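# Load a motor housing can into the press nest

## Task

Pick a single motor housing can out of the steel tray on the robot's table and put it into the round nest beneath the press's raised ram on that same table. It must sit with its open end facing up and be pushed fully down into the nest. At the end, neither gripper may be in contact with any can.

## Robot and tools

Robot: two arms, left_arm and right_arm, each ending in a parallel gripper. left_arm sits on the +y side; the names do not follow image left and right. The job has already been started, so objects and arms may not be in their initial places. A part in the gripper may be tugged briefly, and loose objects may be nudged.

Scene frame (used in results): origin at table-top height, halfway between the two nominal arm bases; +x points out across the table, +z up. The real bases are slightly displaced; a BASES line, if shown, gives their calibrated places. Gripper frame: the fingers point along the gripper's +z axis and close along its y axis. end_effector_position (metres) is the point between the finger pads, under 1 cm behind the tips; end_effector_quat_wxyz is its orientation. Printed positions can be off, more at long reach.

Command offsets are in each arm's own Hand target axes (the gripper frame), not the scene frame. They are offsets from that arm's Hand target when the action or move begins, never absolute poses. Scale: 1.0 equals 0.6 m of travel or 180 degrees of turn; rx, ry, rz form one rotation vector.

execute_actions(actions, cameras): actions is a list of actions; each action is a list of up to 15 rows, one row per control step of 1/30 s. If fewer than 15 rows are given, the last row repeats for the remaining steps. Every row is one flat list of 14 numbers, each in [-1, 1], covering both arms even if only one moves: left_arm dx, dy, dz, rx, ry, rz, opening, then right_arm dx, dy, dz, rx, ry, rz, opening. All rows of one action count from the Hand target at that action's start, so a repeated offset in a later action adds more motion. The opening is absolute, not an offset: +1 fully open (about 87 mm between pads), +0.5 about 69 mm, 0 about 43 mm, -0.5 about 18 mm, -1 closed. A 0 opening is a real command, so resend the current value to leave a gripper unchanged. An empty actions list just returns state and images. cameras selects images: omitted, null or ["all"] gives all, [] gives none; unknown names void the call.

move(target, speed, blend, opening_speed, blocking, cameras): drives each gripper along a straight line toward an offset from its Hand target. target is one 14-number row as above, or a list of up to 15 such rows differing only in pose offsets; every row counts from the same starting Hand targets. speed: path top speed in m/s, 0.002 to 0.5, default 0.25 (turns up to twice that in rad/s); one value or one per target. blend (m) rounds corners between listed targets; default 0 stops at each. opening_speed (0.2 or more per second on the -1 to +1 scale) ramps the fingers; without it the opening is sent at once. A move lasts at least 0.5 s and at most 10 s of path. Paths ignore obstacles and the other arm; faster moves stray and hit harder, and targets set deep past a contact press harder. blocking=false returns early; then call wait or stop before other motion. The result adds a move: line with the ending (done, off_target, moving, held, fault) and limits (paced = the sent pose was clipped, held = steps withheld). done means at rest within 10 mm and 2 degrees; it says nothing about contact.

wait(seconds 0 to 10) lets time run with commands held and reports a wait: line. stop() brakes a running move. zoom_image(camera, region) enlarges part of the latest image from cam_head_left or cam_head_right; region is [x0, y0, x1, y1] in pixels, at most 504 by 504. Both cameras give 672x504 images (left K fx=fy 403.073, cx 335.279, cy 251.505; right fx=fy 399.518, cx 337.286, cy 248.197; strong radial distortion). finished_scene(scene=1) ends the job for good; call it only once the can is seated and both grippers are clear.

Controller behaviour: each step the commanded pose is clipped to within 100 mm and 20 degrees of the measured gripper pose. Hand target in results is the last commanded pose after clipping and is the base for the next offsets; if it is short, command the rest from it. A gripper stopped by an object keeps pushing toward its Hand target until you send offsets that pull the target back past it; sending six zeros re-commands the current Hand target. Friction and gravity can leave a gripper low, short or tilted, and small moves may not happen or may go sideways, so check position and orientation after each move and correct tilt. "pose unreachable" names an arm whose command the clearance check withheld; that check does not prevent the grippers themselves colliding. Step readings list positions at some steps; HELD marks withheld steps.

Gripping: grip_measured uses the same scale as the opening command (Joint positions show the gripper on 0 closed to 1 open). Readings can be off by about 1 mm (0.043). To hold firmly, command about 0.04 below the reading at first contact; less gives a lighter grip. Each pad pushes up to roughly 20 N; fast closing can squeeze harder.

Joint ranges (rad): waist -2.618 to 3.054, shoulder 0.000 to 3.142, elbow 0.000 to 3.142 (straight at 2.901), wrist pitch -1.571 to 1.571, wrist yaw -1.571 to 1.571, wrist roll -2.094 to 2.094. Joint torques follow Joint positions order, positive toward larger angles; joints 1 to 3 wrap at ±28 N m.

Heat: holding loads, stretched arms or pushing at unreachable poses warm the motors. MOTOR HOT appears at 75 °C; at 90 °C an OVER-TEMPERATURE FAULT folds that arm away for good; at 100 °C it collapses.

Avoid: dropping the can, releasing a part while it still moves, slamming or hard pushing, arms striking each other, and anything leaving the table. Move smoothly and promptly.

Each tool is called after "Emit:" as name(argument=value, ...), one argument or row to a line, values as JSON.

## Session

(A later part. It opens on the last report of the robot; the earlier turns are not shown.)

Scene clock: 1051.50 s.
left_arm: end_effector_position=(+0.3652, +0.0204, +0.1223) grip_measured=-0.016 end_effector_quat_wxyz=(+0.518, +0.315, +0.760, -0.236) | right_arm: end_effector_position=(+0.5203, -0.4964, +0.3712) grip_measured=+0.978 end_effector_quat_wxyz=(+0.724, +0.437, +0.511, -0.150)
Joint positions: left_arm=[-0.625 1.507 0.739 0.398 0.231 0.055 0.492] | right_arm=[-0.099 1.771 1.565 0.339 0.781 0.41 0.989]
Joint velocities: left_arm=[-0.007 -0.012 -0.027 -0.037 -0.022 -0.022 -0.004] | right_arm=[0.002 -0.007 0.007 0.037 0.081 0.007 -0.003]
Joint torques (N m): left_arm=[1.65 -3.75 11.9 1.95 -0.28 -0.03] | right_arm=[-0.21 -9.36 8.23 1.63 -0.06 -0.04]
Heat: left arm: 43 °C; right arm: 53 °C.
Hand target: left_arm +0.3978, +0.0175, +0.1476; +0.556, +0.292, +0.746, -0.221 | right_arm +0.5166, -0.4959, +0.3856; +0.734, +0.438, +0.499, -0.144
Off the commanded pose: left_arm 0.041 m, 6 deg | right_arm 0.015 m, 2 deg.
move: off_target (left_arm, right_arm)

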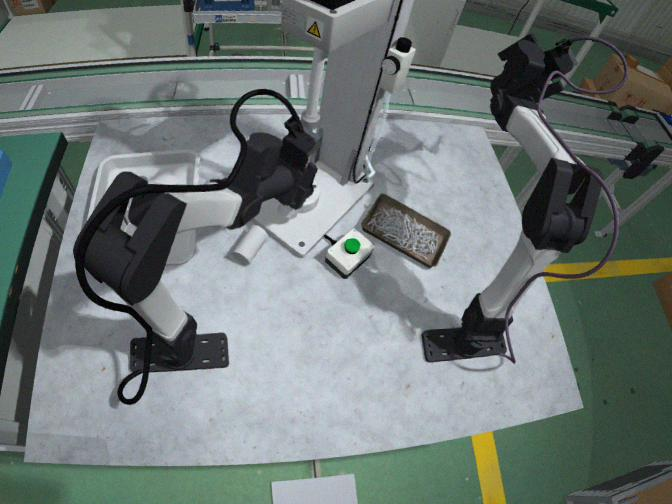

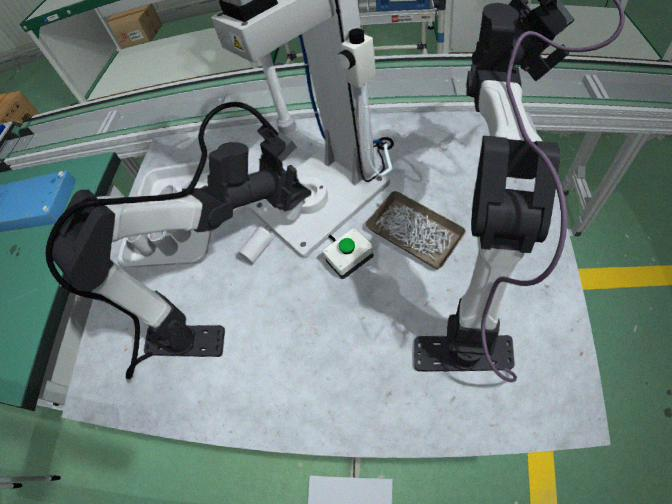

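Emit:
move(
  target=[-0.045,-0.088,-0.09,0,0,0,-0.14,0,0,0,0,0,0,1],
  speed=0.1,
)

Emit:
zoom_image(
  camera="cam_head_right",
  region=[240, 120, 360, 240],
)

Emit:
zoom_image(
  camera="cam_head_left",
  region=[240, 120, 360, 240],
)

Scene clock: 1057.83 s.
left_arm: end_effector_position=(+0.3238, +0.0135, +0.1595) grip_measured=-0.016 end_effector_quat_wxyz=(+0.526, +0.301, +0.766, -0.213) | right_arm: end_effector_position=(+0.5203, -0.4964, +0.3712) grip_measured=+0.978 end_effector_quat_wxyz=(+0.724, +0.437, +0.511, -0.150)
Joint positions: left_arm=[-0.771 1.31 0.741 0.206 0.039 0.004 0.492] | right_arm=[-0.099 1.771 1.565 0.339 0.781 0.41 0.989]
Joint velocities: left_arm=[-0.007 0.002 0.002 0.007 -0.007 0.007 0.006] | right_arm=[0.007 -0.002 -0.007 -0.037 0.037 0.007 -0.024]
Joint torques (N m): left_arm=[-0.38 -8.09 9.58 1.68 0.03 -0.04] | right_arm=[-0.23 -9.36 8.21 1.63 -0.06 -0.04]
Heat: left arm: 45 °C; right arm: 53 °C.
Hand target: left_arm +0.3295, +0.0076, +0.1905; +0.555, +0.289, +0.747, -0.224 | right_arm +0.5166, -0.4959, +0.3856; +0.734, +0.438, +0.499, -0.144
Off the commanded pose: left_arm 0.030 m, 4 deg | right_arm 0.015 m, 2 deg.
move: off_target (left_arm, right_arm)

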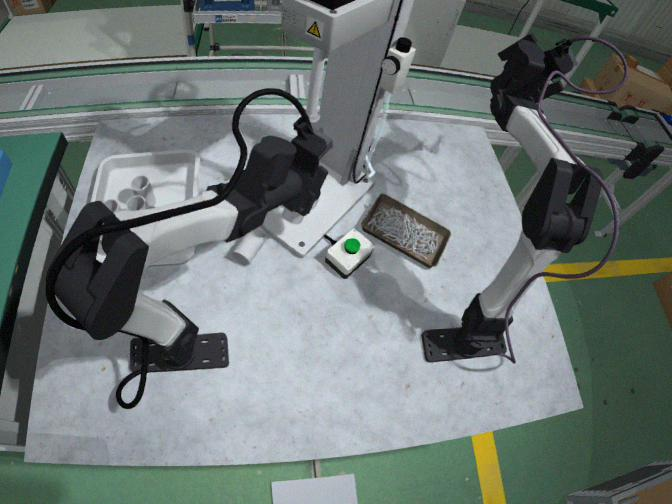

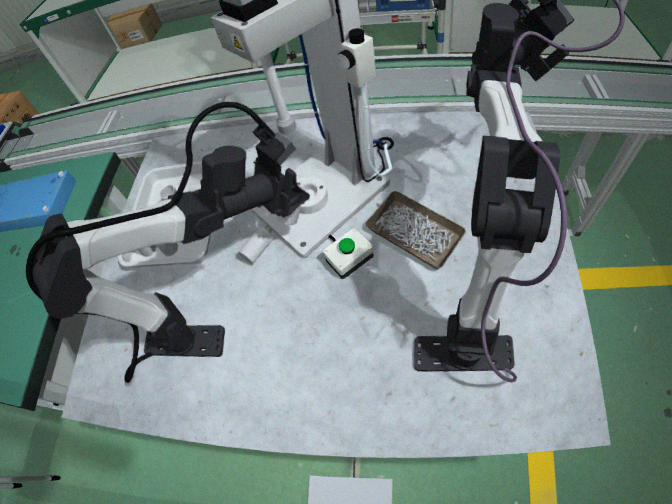

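Scaled by 4.200.

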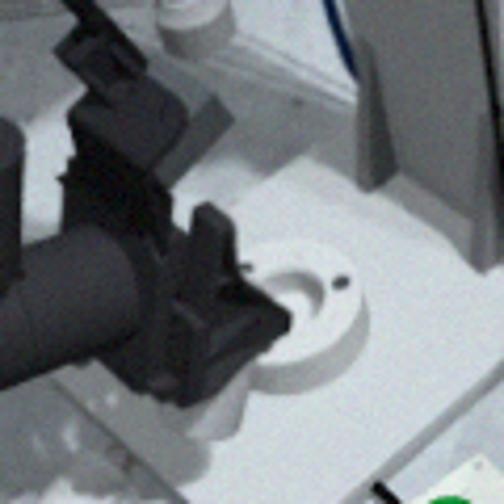

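Scaled by 4.200.

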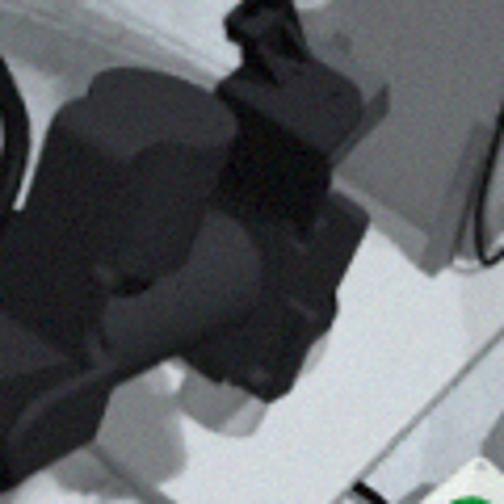

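Emit:
move(
  target=[0,0,0,0,0,0,-0.14,0,0,0,0,0,0,1],
  cameras=["cam_head_right"],
)

Emit:
zoom_image(
  camera="cam_head_right",
  region=[240, 120, 360, 240],
)

Scene clock: 1061.23 s.
left_arm: end_effector_position=(+0.3238, +0.0137, +0.1593) grip_measured=-0.016 end_effector_quat_wxyz=(+0.526, +0.301, +0.766, -0.213) | right_arm: end_effector_position=(+0.5203, -0.4964, +0.3712) grip_measured=+0.978 end_effector_quat_wxyz=(+0.724, +0.437, +0.511, -0.150)
Joint positions: left_arm=[-0.771 1.31 0.741 0.204 0.038 0.004 0.492] | right_arm=[-0.099 1.771 1.565 0.339 0.781 0.41 0.989]
Joint velocities: left_arm=[-0.007 -0.002 0.002 0.007 0.007 -0.037 0.001] | right_arm=[0.012 -0.007 -0.017 0.051 0.007 0.037 0.003]
Joint torques (N m): left_arm=[-0.44 -8.16 9.55 1.76 0.03 -0.07] | right_arm=[-0.23 -9.36 8.21 1.63 -0.06 -0.04]
Heat: left arm: 46 °C; right arm: 53 °C.
Hand target: left_arm +0.3295, +0.0077, +0.1904; +0.555, +0.289, +0.747, -0.224 | right_arm +0.5166, -0.4959, +0.3856; +0.734, +0.438, +0.499, -0.144
Off the commanded pose: left_arm 0.032 m, 4 deg | right_arm 0.015 m, 2 deg.
move: off_target (left_arm, right_arm)
Images, in order (width x height): cam_head_right 672x504.

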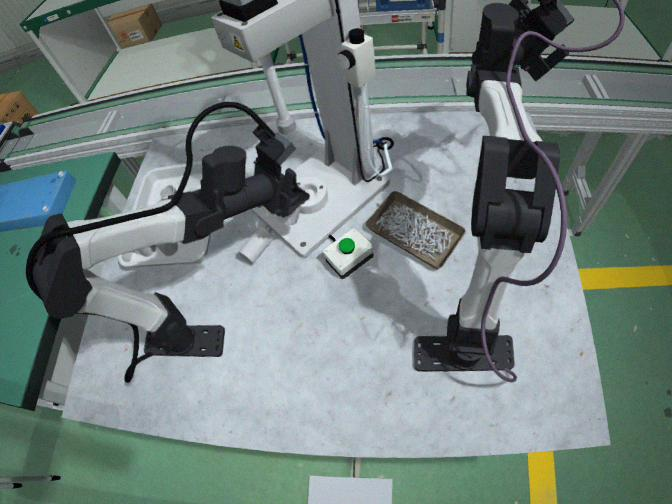

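Scaled by 4.200.

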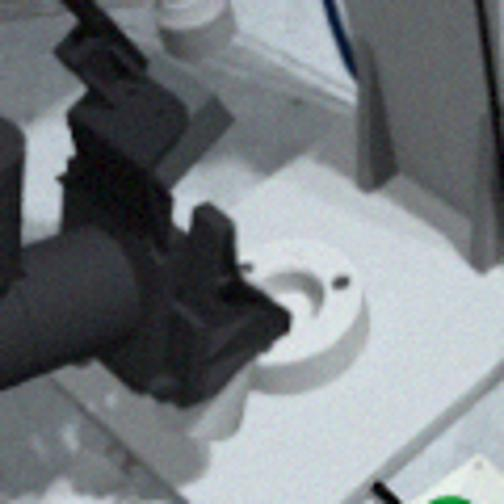

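Emit:
move(
  target=[
    [0.007,-0.191,-0.133,0.05,0.15,0.05,-0.14,0,0,0,0,0,0,1],
    [0.142,-0.381,-0.227,0.105,0.297,0.099,-0.14,0,0,0,0,0,0,1],
  ],
  speed=0.2,
  blend=[0.05,0],
)

Emit:
zoom_image(
  camera="cam_head_right",
  region=[240, 230, 400, 390],
)

Emit:
zoom_image(
  camera="cam_head_left",
  region=[240, 230, 400, 390],
)

Scene clock: 1081.90 s.
left_arm: end_effector_position=(+0.0601, -0.0528, +0.1414) grip_measured=-0.016 end_effector_quat_wxyz=(+0.127, +0.546, +0.822, -0.103) | right_arm: end_effector_position=(+0.5203, -0.4964, +0.3712) grip_measured=+0.978 end_effector_quat_wxyz=(+0.724, +0.437, +0.511, -0.150)
Joint positions: left_arm=[-1.505 1.684 1.504 -1.068 -0.059 -0.269 0.492] | right_arm=[-0.099 1.771 1.565 0.339 0.781 0.41 0.989]
Joint velocities: left_arm=[0.002 -0.002 -0.017 -0.022 0.066 -0.037 0.004] | right_arm=[0.002 0.002 0.012 -0.037 -0.022 -0.007 0.013]
Joint torques (N m): left_arm=[-0.16 -7.46 8.61 0.56 0.15 -0.05] | right_arm=[-0.23 -9.36 8.21 1.63 -0.06 -0.04]
Heat: left arm: 51 °C; right arm: 53 °C.
Hand target: left_arm +0.0573, -0.0583, +0.1486; +0.126, +0.543, +0.822, -0.112 | right_arm +0.5166, -0.4959, +0.3856; +0.734, +0.438, +0.499, -0.144
Off the commanded pose: left_arm 0.009 m, 1 deg | right_arm 0.015 m, 2 deg.
move: off_target (right_arm)

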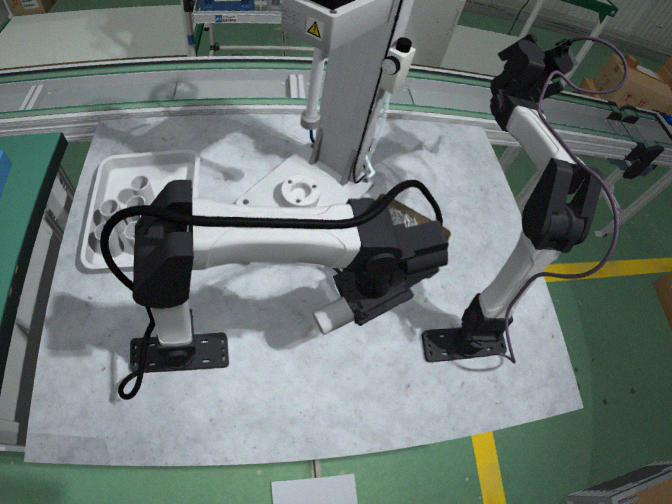

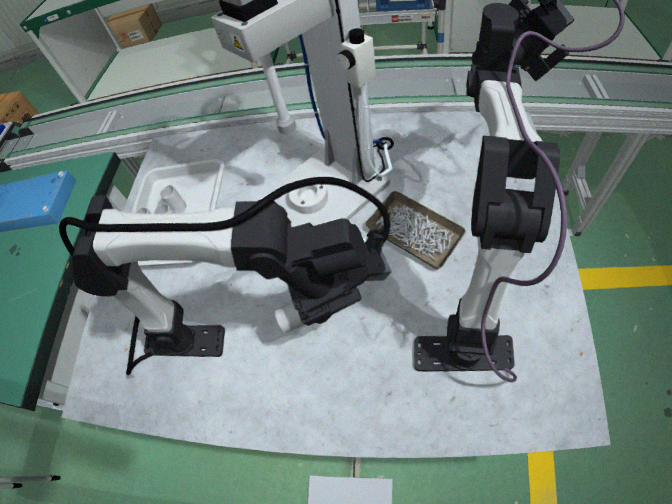

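Scaled by 3.150.

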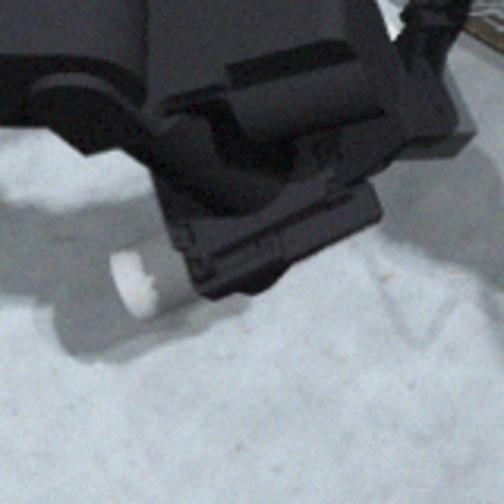

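Scaled by 3.150.

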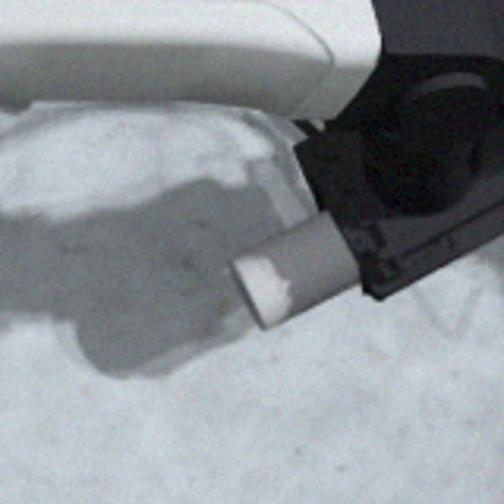

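Emit:
move(
  target=[
    [0.088,0.008,0.154,0,0,0,-0.14,0,0,0,0,0,0,1],
    [0.105,0.009,0.187,0,0,0,-0.14,0,0,0,0,0,0,1],
  ],
  speed=[0.12,0.03],
)

Emit:
zoom_image(
  camera="cam_head_right",
  region=[240, 230, 400, 390],
)

Emit:
zoom_image(
  camera="cam_head_left",
  region=[240, 230, 400, 390],
)

Scene clock: 1089.00 s.
left_arm: end_effector_position=(+0.0537, -0.0327, +0.0244) grip_measured=-0.016 end_effector_quat_wxyz=(+0.126, +0.544, +0.823, -0.105) | right_arm: end_effector_position=(+0.5203, -0.4964, +0.3712) grip_measured=+0.978 end_effector_quat_wxyz=(+0.724, +0.437, +0.511, -0.150)
Joint positions: left_arm=[-1.515 1.684 1.028 -0.591 -0.059 -0.285 0.492] | right_arm=[-0.099 1.771 1.565 0.339 0.781 0.41 0.989]
Joint velocities: left_arm=[0.007 -0.032 -0.017 0.037 0.007 0.037 -0.001] | right_arm=[0.002 0.007 -0.012 0.007 -0.022 -0.022 -0.003]
Joint torques (N m): left_arm=[-0.77 -7.6 4.57 0.88 0.1 -0.08] | right_arm=[-0.23 -9.36 8.21 1.63 -0.06 -0.04]
Heat: left arm: 50 °C; right arm: 53 °C.
Hand target: left_arm +0.0493, -0.0355, +0.0221; +0.126, +0.543, +0.823, -0.113 | right_arm +0.5166, -0.4959, +0.3856; +0.734, +0.438, +0.499, -0.144
Off the commanded pose: left_arm 0.008 m, 1 deg | right_arm 0.015 m, 2 deg.
move: off_target (right_arm)

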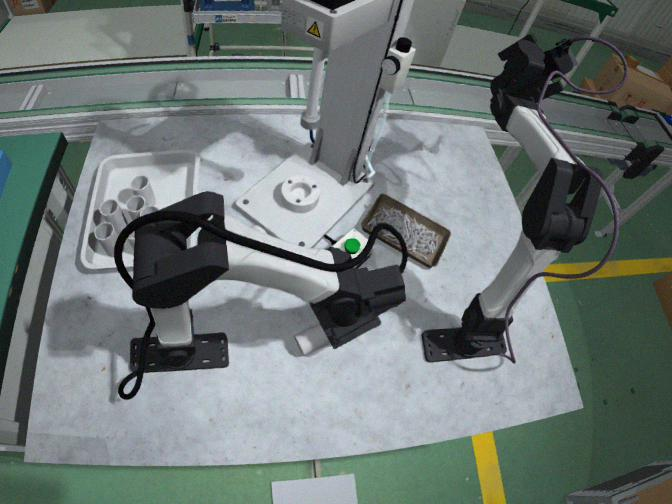

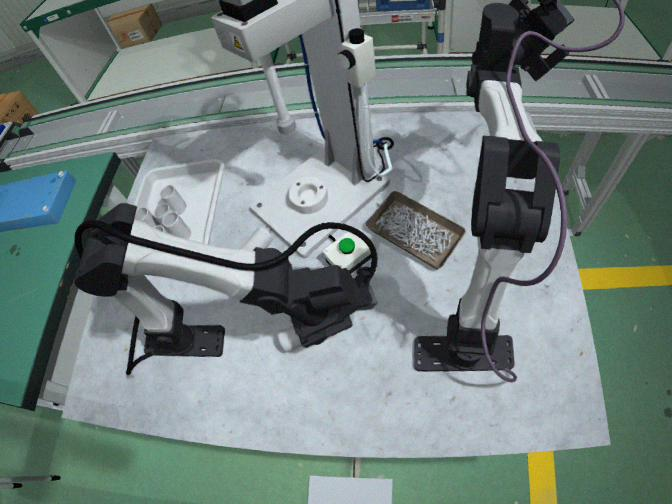

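Scaled by 3.150.

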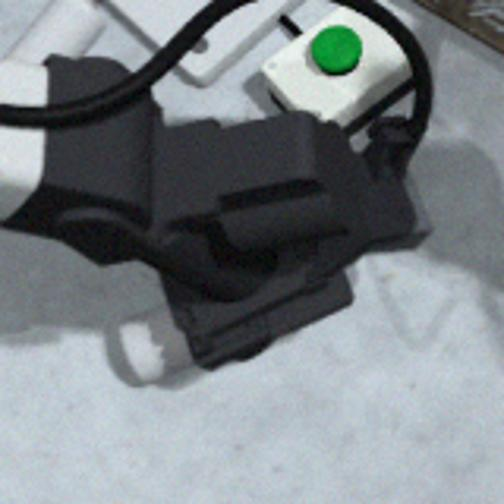

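Scaled by 3.150.

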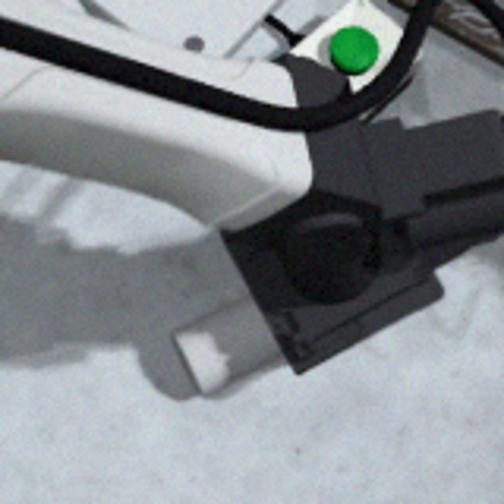

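Emit:
move(
  target=[0,0,0,0,0,0,0.5,0,0,0,0,0,0,1],
  opening_speed=0.4,
  cameras=[],
)

Emit:
move(
  target=[
    [-0.071,-0.006,-0.125,0,0,0,0.5,0,0,0,0,0,0,1],
    [-0.071,-0.006,-0.125,0,0.16,0,0.5,0,0,0,0,0,0,1],
  ],
  speed=0.15,
)

Emit:
zoom_image(
  camera="cam_head_right",
  region=[240, 230, 400, 390],
)

Emit:
zoom_image(
  camera="cam_head_left",
  region=[240, 230, 400, 390],
)

Scene clock: 1096.17 s.
left_arm: end_effector_position=(+0.0529, -0.0350, +0.0248) grip_measured=+0.500 end_effector_quat_wxyz=(+0.128, +0.544, +0.822, -0.109) | right_arm: end_effector_position=(+0.5203, -0.4964, +0.3712) grip_measured=+0.978 end_effector_quat_wxyz=(+0.724, +0.437, +0.511, -0.150)
Joint positions: left_arm=[-1.518 1.684 1.028 -0.583 -0.059 -0.287 0.75] | right_arm=[-0.099 1.771 1.565 0.339 0.781 0.41 0.989]
Joint velocities: left_arm=[-0.007 -0.022 0.002 0.051 -0.037 0.022 -0.004] | right_arm=[-0.007 0.002 -0.017 0.051 0.022 -0.022 -0.013]
Joint torques (N m): left_arm=[-0.61 -7.64 4.51 0.82 0.1 -0.1] | right_arm=[-0.23 -9.35 8.21 1.63 -0.06 -0.04]
Heat: left arm: 48 °C; right arm: 53 °C.
Hand target: left_arm +0.0493, -0.0355, +0.0221; +0.126, +0.543, +0.823, -0.113 | right_arm +0.5166, -0.4959, +0.3856; +0.734, +0.438, +0.499, -0.144
Off the commanded pose: left_arm 0.005 m, 1 deg | right_arm 0.015 m, 2 deg.
move: off_target (right_arm)
No camera images: "cameras" was empty.

Scene clock: 1099.23 s.
left_arm: end_effector_position=(+0.0539, -0.0479, +0.1026) grip_measured=+0.500 end_effector_quat_wxyz=(-0.075, +0.551, +0.831, +0.031) | right_arm: end_effector_position=(+0.5203, -0.4964, +0.3712) grip_measured=+0.978 end_effector_quat_wxyz=(+0.724, +0.437, +0.511, -0.150)
Joint positions: left_arm=[-1.46 2.136 1.919 -1.502 0.068 -0.231 0.75] | right_arm=[-0.099 1.771 1.565 0.339 0.781 0.41 0.989]
Joint velocities: left_arm=[-0.007 -0.007 0.002 -0.051 0.037 0.051 -0.004] | right_arm=[-0.012 0.007 -0.002 -0.037 0.007 -0.022 -0.003]
Joint torques (N m): left_arm=[0.65 -9.91 7.13 -0.2 0.19 0.16] | right_arm=[-0.23 -9.36 8.2 1.63 -0.06 -0.04]
Heat: left arm: 48 °C; right arm: 53 °C.
Hand target: left_arm +0.0552, -0.0505, +0.1036; -0.080, +0.552, +0.830, +0.028 | right_arm +0.5166, -0.4959, +0.3856; +0.734, +0.438, +0.499, -0.144
Off the commanded pose: left_arm 0.005 m, 1 deg | right_arm 0.015 m, 2 deg.
move: off_target (right_arm)

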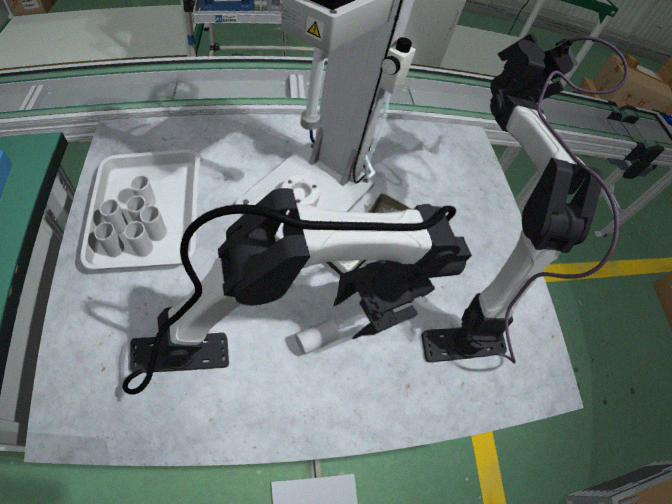

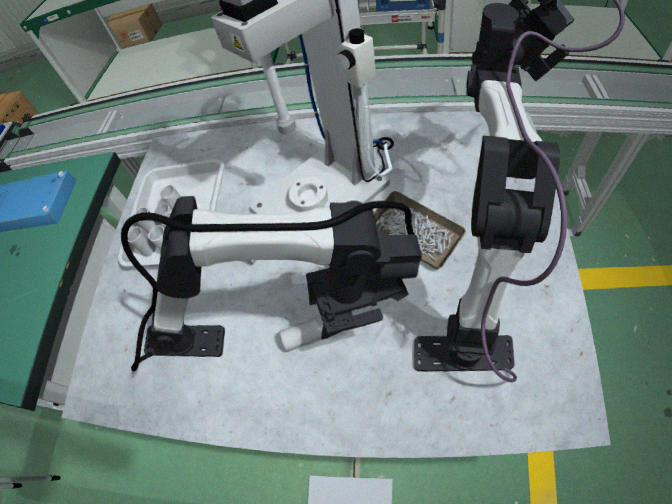

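Scaled by 3.150.

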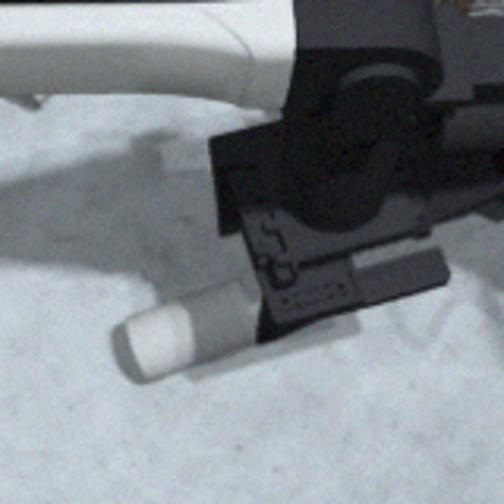

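Scaled by 3.150.

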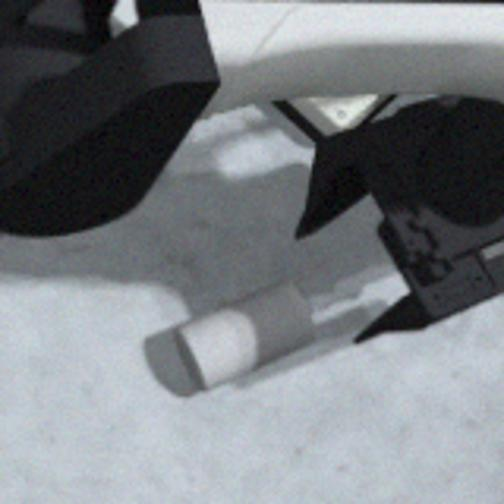

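Emit:
move(
  target=[-0.0145,0.004,0.137,0,0,0,0.5,0,0,0,0,0,0,1],
  speed=0.08,
  cameras=[],
)

Emit:
move(
  target=[0,0,0,0,0,0,-0.18,0,0,0,0,0,0,1],
  opening_speed=0.5,
)

Emit:
zoom_image(
  camera="cam_head_left",
  region=[240, 230, 400, 390],
)

Scene clock: 1105.90 s.
left_arm: end_effector_position=(+0.0532, -0.0446, +0.0271) grip_measured=+0.500 end_effector_quat_wxyz=(-0.075, +0.551, +0.831, +0.030) | right_arm: end_effector_position=(+0.5203, -0.4964, +0.3712) grip_measured=+0.978 end_effector_quat_wxyz=(+0.724, +0.437, +0.511, -0.150)
Joint positions: left_arm=[-1.46 2.157 1.651 -1.21 0.069 -0.231 0.75] | right_arm=[-0.099 1.771 1.565 0.339 0.781 0.41 0.989]
Joint velocities: left_arm=[0.007 0.007 -0.012 0.022 -0.066 -0.007 -0.004] | right_arm=[0.007 -0.012 0.002 -0.007 -0.037 0.139 -0.008]
Joint torques (N m): left_arm=[0.36 -10.25 4.29 0.01 0.21 0.13] | right_arm=[-0.23 -9.36 8.21 1.63 -0.06 -0.04]
Heat: left arm: 47 °C; right arm: 53 °C.
Hand target: left_arm +0.0527, -0.0450, +0.0211; -0.080, +0.552, +0.830, +0.028 | right_arm +0.5166, -0.4959, +0.3856; +0.734, +0.438, +0.499, -0.144
Off the commanded pose: left_arm 0.006 m, 1 deg | right_arm 0.015 m, 2 deg.
move: off_target (right_arm)
No camera images: "cameras" was empty.

Scene clock: 1107.47 s.
left_arm: end_effector_position=(+0.0531, -0.0449, +0.0271) grip_measured=-0.009 end_effector_quat_wxyz=(-0.074, +0.551, +0.831, +0.029) | right_arm: end_effector_position=(+0.5203, -0.4964, +0.3712) grip_measured=+0.978 end_effector_quat_wxyz=(+0.724, +0.437, +0.511, -0.150)
Joint positions: left_arm=[-1.46 2.157 1.651 -1.209 0.069 -0.231 0.496] | right_arm=[-0.099 1.771 1.565 0.339 0.781 0.41 0.989]
Joint velocities: left_arm=[-0.012 -0.012 -0.002 0.007 -0.037 0.022 -0.006] | right_arm=[-0.017 0.007 0.002 0.037 -0.037 0.066 -0.018]
Joint torques (N m): left_arm=[0.23 -10.21 4.33 0 0.16 0.14] | right_arm=[-0.21 -9.36 8.21 1.63 -0.06 -0.04]
Heat: left arm: 47 °C; right arm: 53 °C.
Hand target: left_arm +0.0527, -0.0450, +0.0211; -0.080, +0.552, +0.830, +0.028 | right_arm +0.5166, -0.4959, +0.3856; +0.734, +0.438, +0.499, -0.144
Off the commanded pose: left_arm 0.006 m, 1 deg | right_arm 0.015 m, 2 deg.
move: off_target (right_arm)

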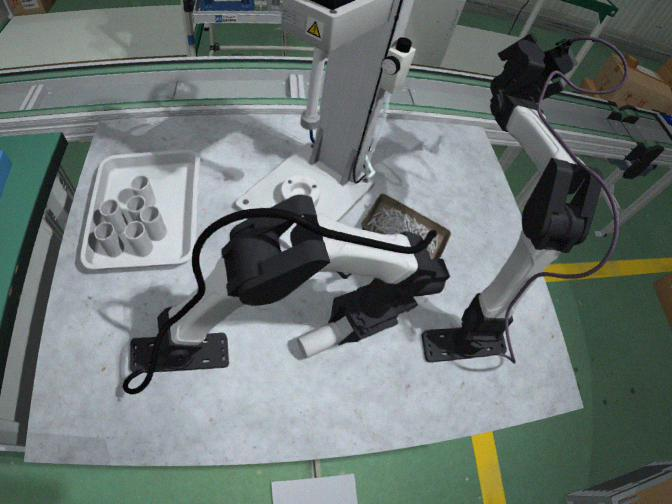

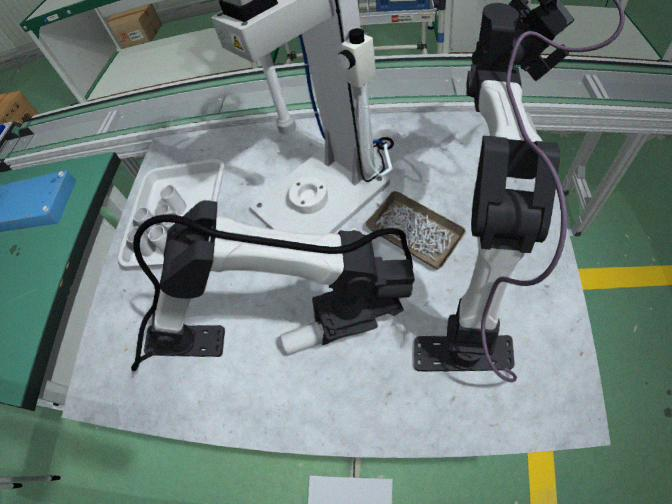

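Scaled by 3.150.

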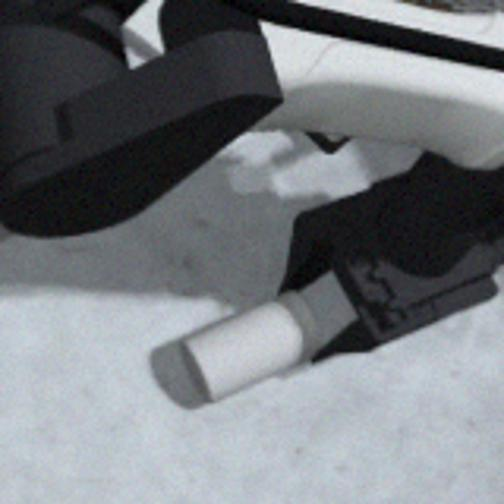

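Emit:
move(
  target=[
    [0.041,-0.0105,-0.247,0,0,0,-0.18,0,0,0,0,0,0,1],
    [0.023,0.373,-0.434,-0.054,-0.5,-0.075,-0.18,0,0,0,0,0,0,1],
  ],
  speed=[0.12,0.2],
)

Emit:
zoom_image(
  camera="cam_head_right",
  region=[220, 120, 380, 280],
)

Emit:
zoom_image(
  camera="cam_head_left",
  region=[220, 120, 380, 280],
)

Scene clock: 1123.43 s.
left_arm: end_effector_position=(+0.2781, +0.0159, +0.2689) grip_measured=-0.009 end_effector_quat_wxyz=(+0.560, +0.343, +0.699, -0.283) | right_arm: end_effector_position=(+0.5203, -0.4964, +0.3712) grip_measured=+0.978 end_effector_quat_wxyz=(+0.724, +0.437, +0.511, -0.150)
Joint positions: left_arm=[-0.777 1.057 0.894 -0.055 0.196 0.031 0.496] | right_arm=[-0.099 1.771 1.565 0.339 0.781 0.41 0.989]
Joint velocities: left_arm=[-0.022 -0.002 0.012 0.022 -0.007 -0.066 0.004] | right_arm=[0.007 -0.002 0.007 0.007 0.007 -0.051 0.003]
Joint torques (N m): left_arm=[0.46 -4.9 6.5 2.12 0.23 -0.06] | right_arm=[-0.21 -9.36 8.21 1.63 -0.06 -0.04]
Heat: left arm: 45 °C; right arm: 53 °C.
Hand target: left_arm +0.2791, +0.0147, +0.2830; +0.579, +0.336, +0.682, -0.295 | right_arm +0.5166, -0.4959, +0.3856; +0.734, +0.438, +0.499, -0.144
Off the commanded pose: left_arm 0.004 m, 3 deg | right_arm 0.015 m, 2 deg.
move: off_target (left_arm, right_arm)

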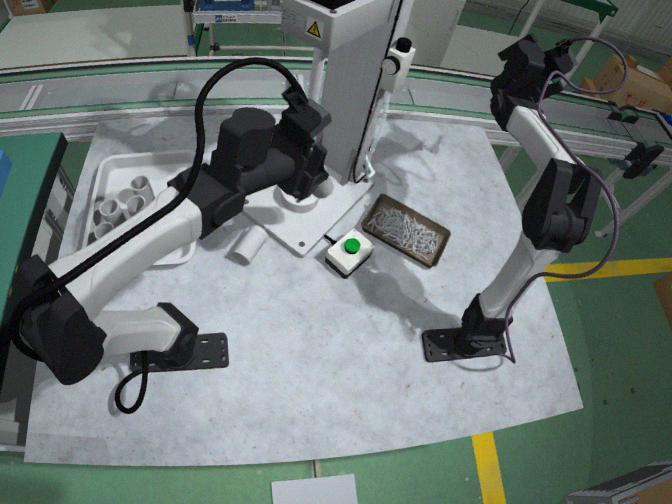

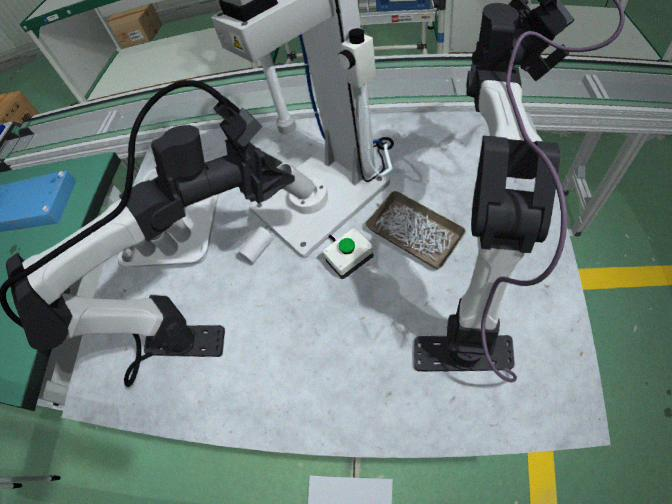

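Scaled by 3.150.

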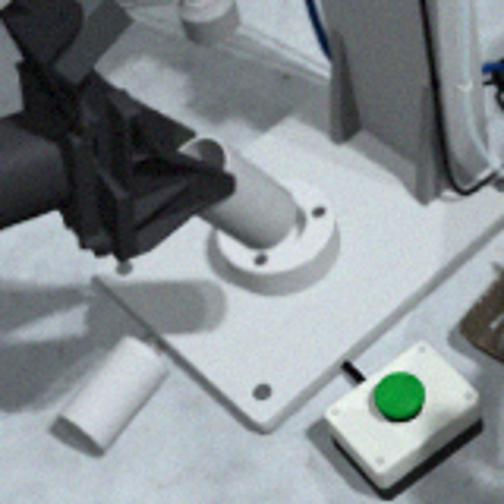

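Scaled by 3.150.

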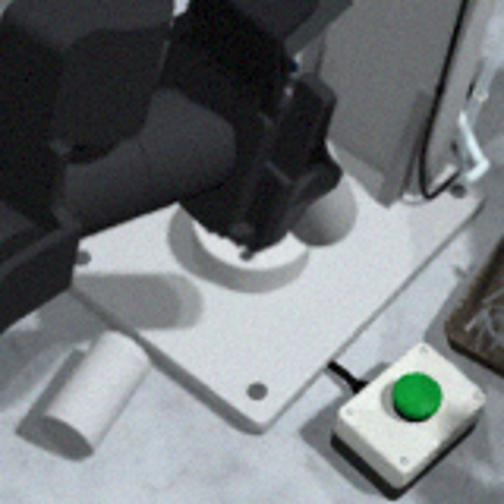

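Emit:
move(
  target=[0,0,0,0,0.095,0,-0.2,0,0,0,0,0,0,1],
  speed=0.2,
)

Emit:
zoom_image(
  camera="cam_head_right",
  region=[220, 120, 380, 280],
)

Emit:
zoom_image(
  camera="cam_head_left",
  region=[220, 120, 380, 280],
)

Scene clock: 1132.77 s.
left_arm: end_effector_position=(+0.2757, +0.0190, +0.2633) grip_measured=-0.009 end_effector_quat_wxyz=(+0.450, +0.372, +0.776, -0.240) | right_arm: end_effector_position=(+0.5203, -0.4964, +0.3712) grip_measured=+0.978 end_effector_quat_wxyz=(+0.724, +0.437, +0.511, -0.150)
Joint positions: left_arm=[-0.786 1.219 1.214 -0.506 0.179 0.056 0.496] | right_arm=[-0.099 1.771 1.565 0.339 0.781 0.41 0.989]
Joint velocities: left_arm=[-0.002 -0.012 -0.012 -0.007 0.066 0.007 0.013] | right_arm=[-0.002 -0.007 -0.012 0.007 0.007 0.022 0.003]
Joint torques (N m): left_arm=[-0.66 -4.25 9.8 1.71 0.08 0.18] | right_arm=[-0.23 -9.35 8.21 1.63 -0.06 -0.04]
Heat: left arm: 45 °C; right arm: 53 °C.
Hand target: left_arm +0.2802, +0.0137, +0.2821; +0.471, +0.374, +0.762, -0.242 | right_arm +0.5166, -0.4959, +0.3856; +0.734, +0.438, +0.499, -0.144
Off the commanded pose: left_arm 0.021 m, 3 deg | right_arm 0.015 m, 2 deg.
move: off_target (left_arm, right_arm)

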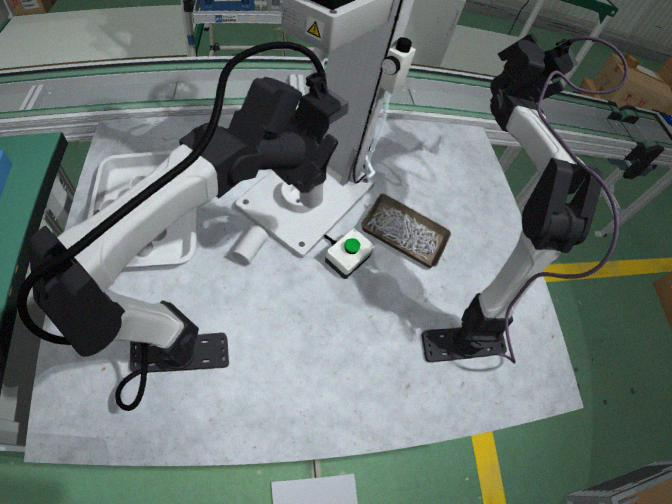

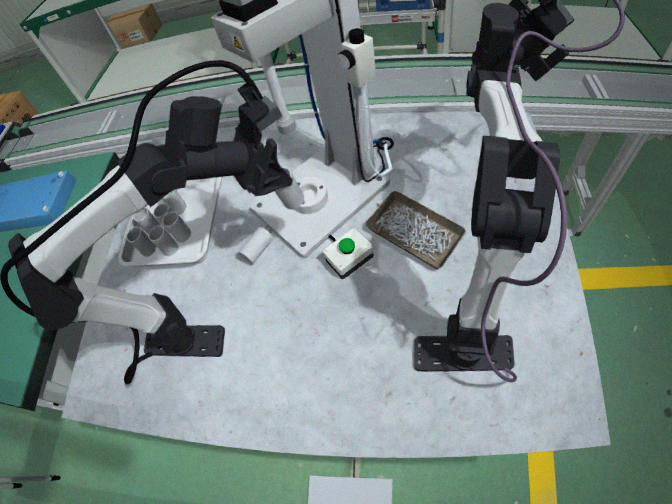

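Scaled by 3.150.

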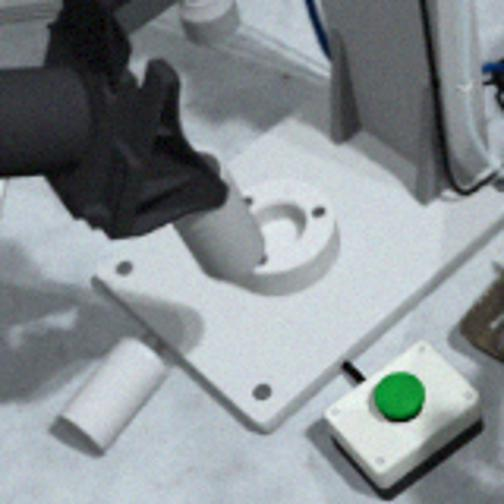

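Scaled by 3.150.

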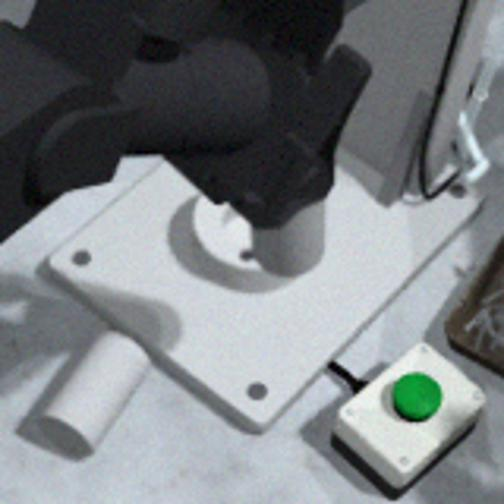

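Emit:
move(
  target=[0.0385,0.112,0.133,0,0.045,0,-0.2,0,0,0,0,0,0,1],
  speed=0.1,
)

Emit:
zoom_image(
  camera="cam_head_right",
  region=[240, 100, 360, 220],
)

Emit:
zoom_image(
  camera="cam_head_left",
  region=[240, 110, 360, 230],
)

Scene clock: 1150.17 s.
left_arm: end_effector_position=(+0.3382, +0.0186, +0.2140) grip_measured=-0.010 end_effector_quat_wxyz=(+0.380, +0.407, +0.804, -0.210) | right_arm: end_effector_position=(+0.5203, -0.4964, +0.3712) grip_measured=+0.978 end_effector_quat_wxyz=(+0.724, +0.437, +0.511, -0.150)
Joint positions: left_arm=[-0.655 1.511 1.378 -0.574 0.287 0.202 0.495] | right_arm=[-0.099 1.771 1.565 0.339 0.781 0.41 0.989]
Joint velocities: left_arm=[0.007 -0.012 0.002 -0.037 -0.022 -0.066 -0.001] | right_arm=[0.022 0.002 -0.007 -0.125 -0.022 -0.007 0.008]
Joint torques (N m): left_arm=[1.96 -1.87 9.55 2.31 0.16 -0.11] | right_arm=[-0.23 -9.35 8.21 1.63 -0.06 -0.04]
Heat: left arm: 47 °C; right arm: 53 °C.
Hand target: left_arm +0.3708, +0.0059, +0.2232; +0.417, +0.391, +0.793, -0.212 | right_arm +0.5166, -0.4959, +0.3856; +0.734, +0.438, +0.499, -0.144
Off the commanded pose: left_arm 0.037 m, 5 deg | right_arm 0.015 m, 2 deg.
move: off_target (left_arm, right_arm)

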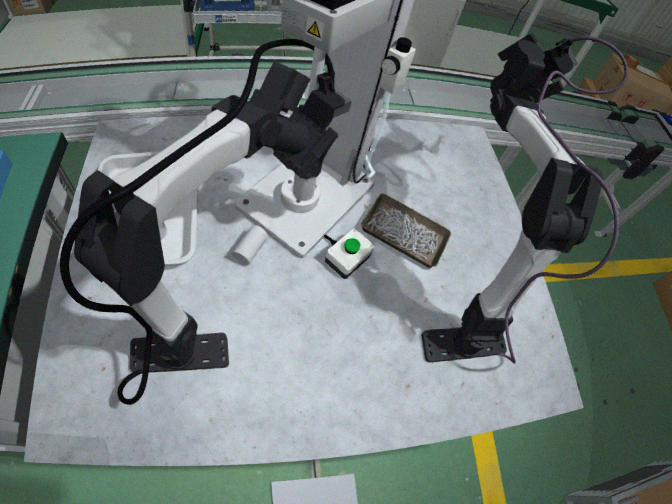

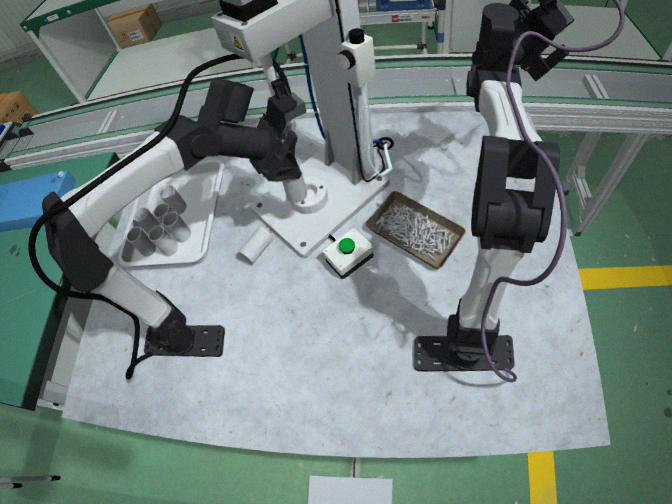

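Scaled by 4.200.

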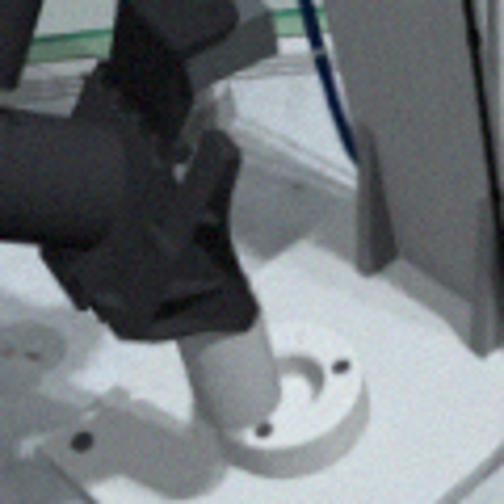

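Scaled by 4.200.

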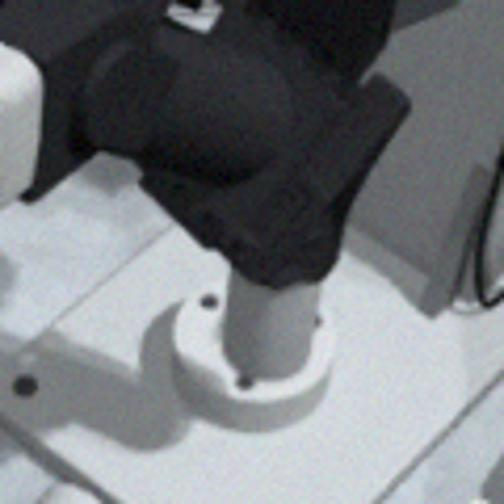

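Emit:
move(
  target=[
    [0.044,-0.03,-0.124,0,0,0,-0.2,0,0,0,0,0,0,1],
    [0.125,-0.002,-0.116,-0.0795,-0.161,-0.0285,-0.2,0,0,0,0,0,0,1],
  ],
  speed=0.12,
)

Emit:
zoom_image(
  camera="cam_head_right",
  region=[220, 130, 360, 270],
)

Emit:
zoom_image(
  camera="cam_head_left",
  region=[220, 130, 360, 270],
)

Scene clock: 1174.40 s.
left_arm: end_effector_position=(+0.3055, +0.0882, +0.1909) grip_measured=-0.010 end_effector_quat_wxyz=(+0.617, +0.247, +0.715, -0.216) | right_arm: end_effector_position=(+0.5203, -0.4964, +0.3712) grip_measured=+0.978 end_effector_quat_wxyz=(+0.724, +0.437, +0.511, -0.150)
Joint positions: left_arm=[-0.609 0.93 0.464 0.319 0.112 0.013 0.495] | right_arm=[-0.099 1.771 1.565 0.339 0.781 0.41 0.989]
Joint velocities: left_arm=[0.007 -0.002 -0.002 -0.022 -0.007 -0.051 -0.009] | right_arm=[-0.002 0.002 -0.012 -0.051 -0.037 -0.022 -0.013]
Joint torques (N m): left_arm=[-0.59 -3.48 6.49 2.15 -0.03 -0.08] | right_arm=[-0.23 -9.36 8.23 1.63 -0.06 -0.04]
Heat: left arm: 48 °C; right arm: 53 °C.
Hand target: left_arm +0.3072, +0.0859, +0.2049; +0.637, +0.239, +0.699, -0.222 | right_arm +0.5166, -0.4959, +0.3856; +0.734, +0.438, +0.499, -0.144
Off the commanded pose: left_arm 0.011 m, 3 deg | right_arm 0.015 m, 2 deg.
move: off_target (left_arm, right_arm)

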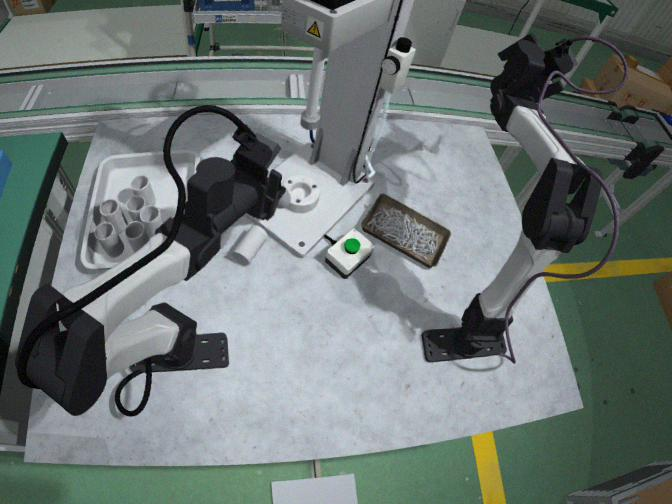

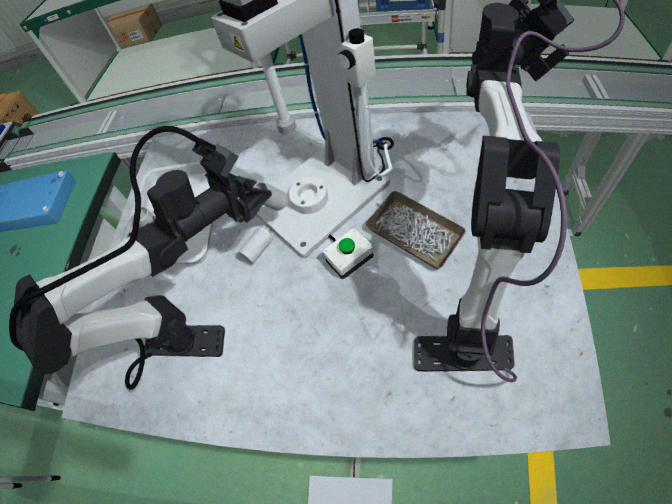

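Scaled by 3.600.

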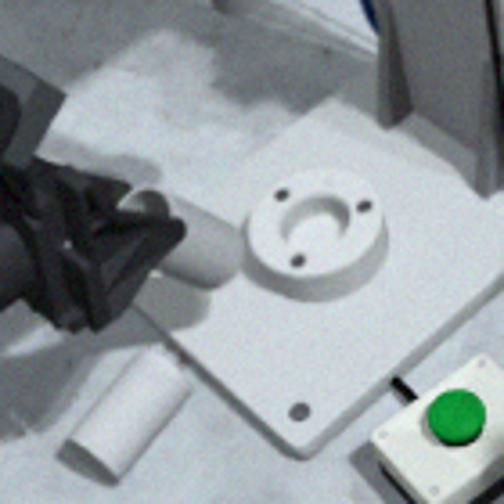

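Scaled by 3.600.

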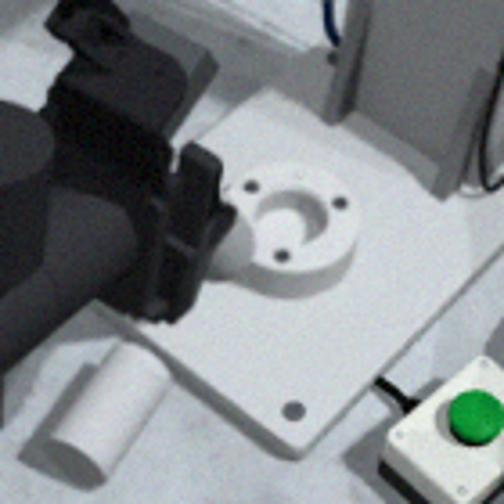

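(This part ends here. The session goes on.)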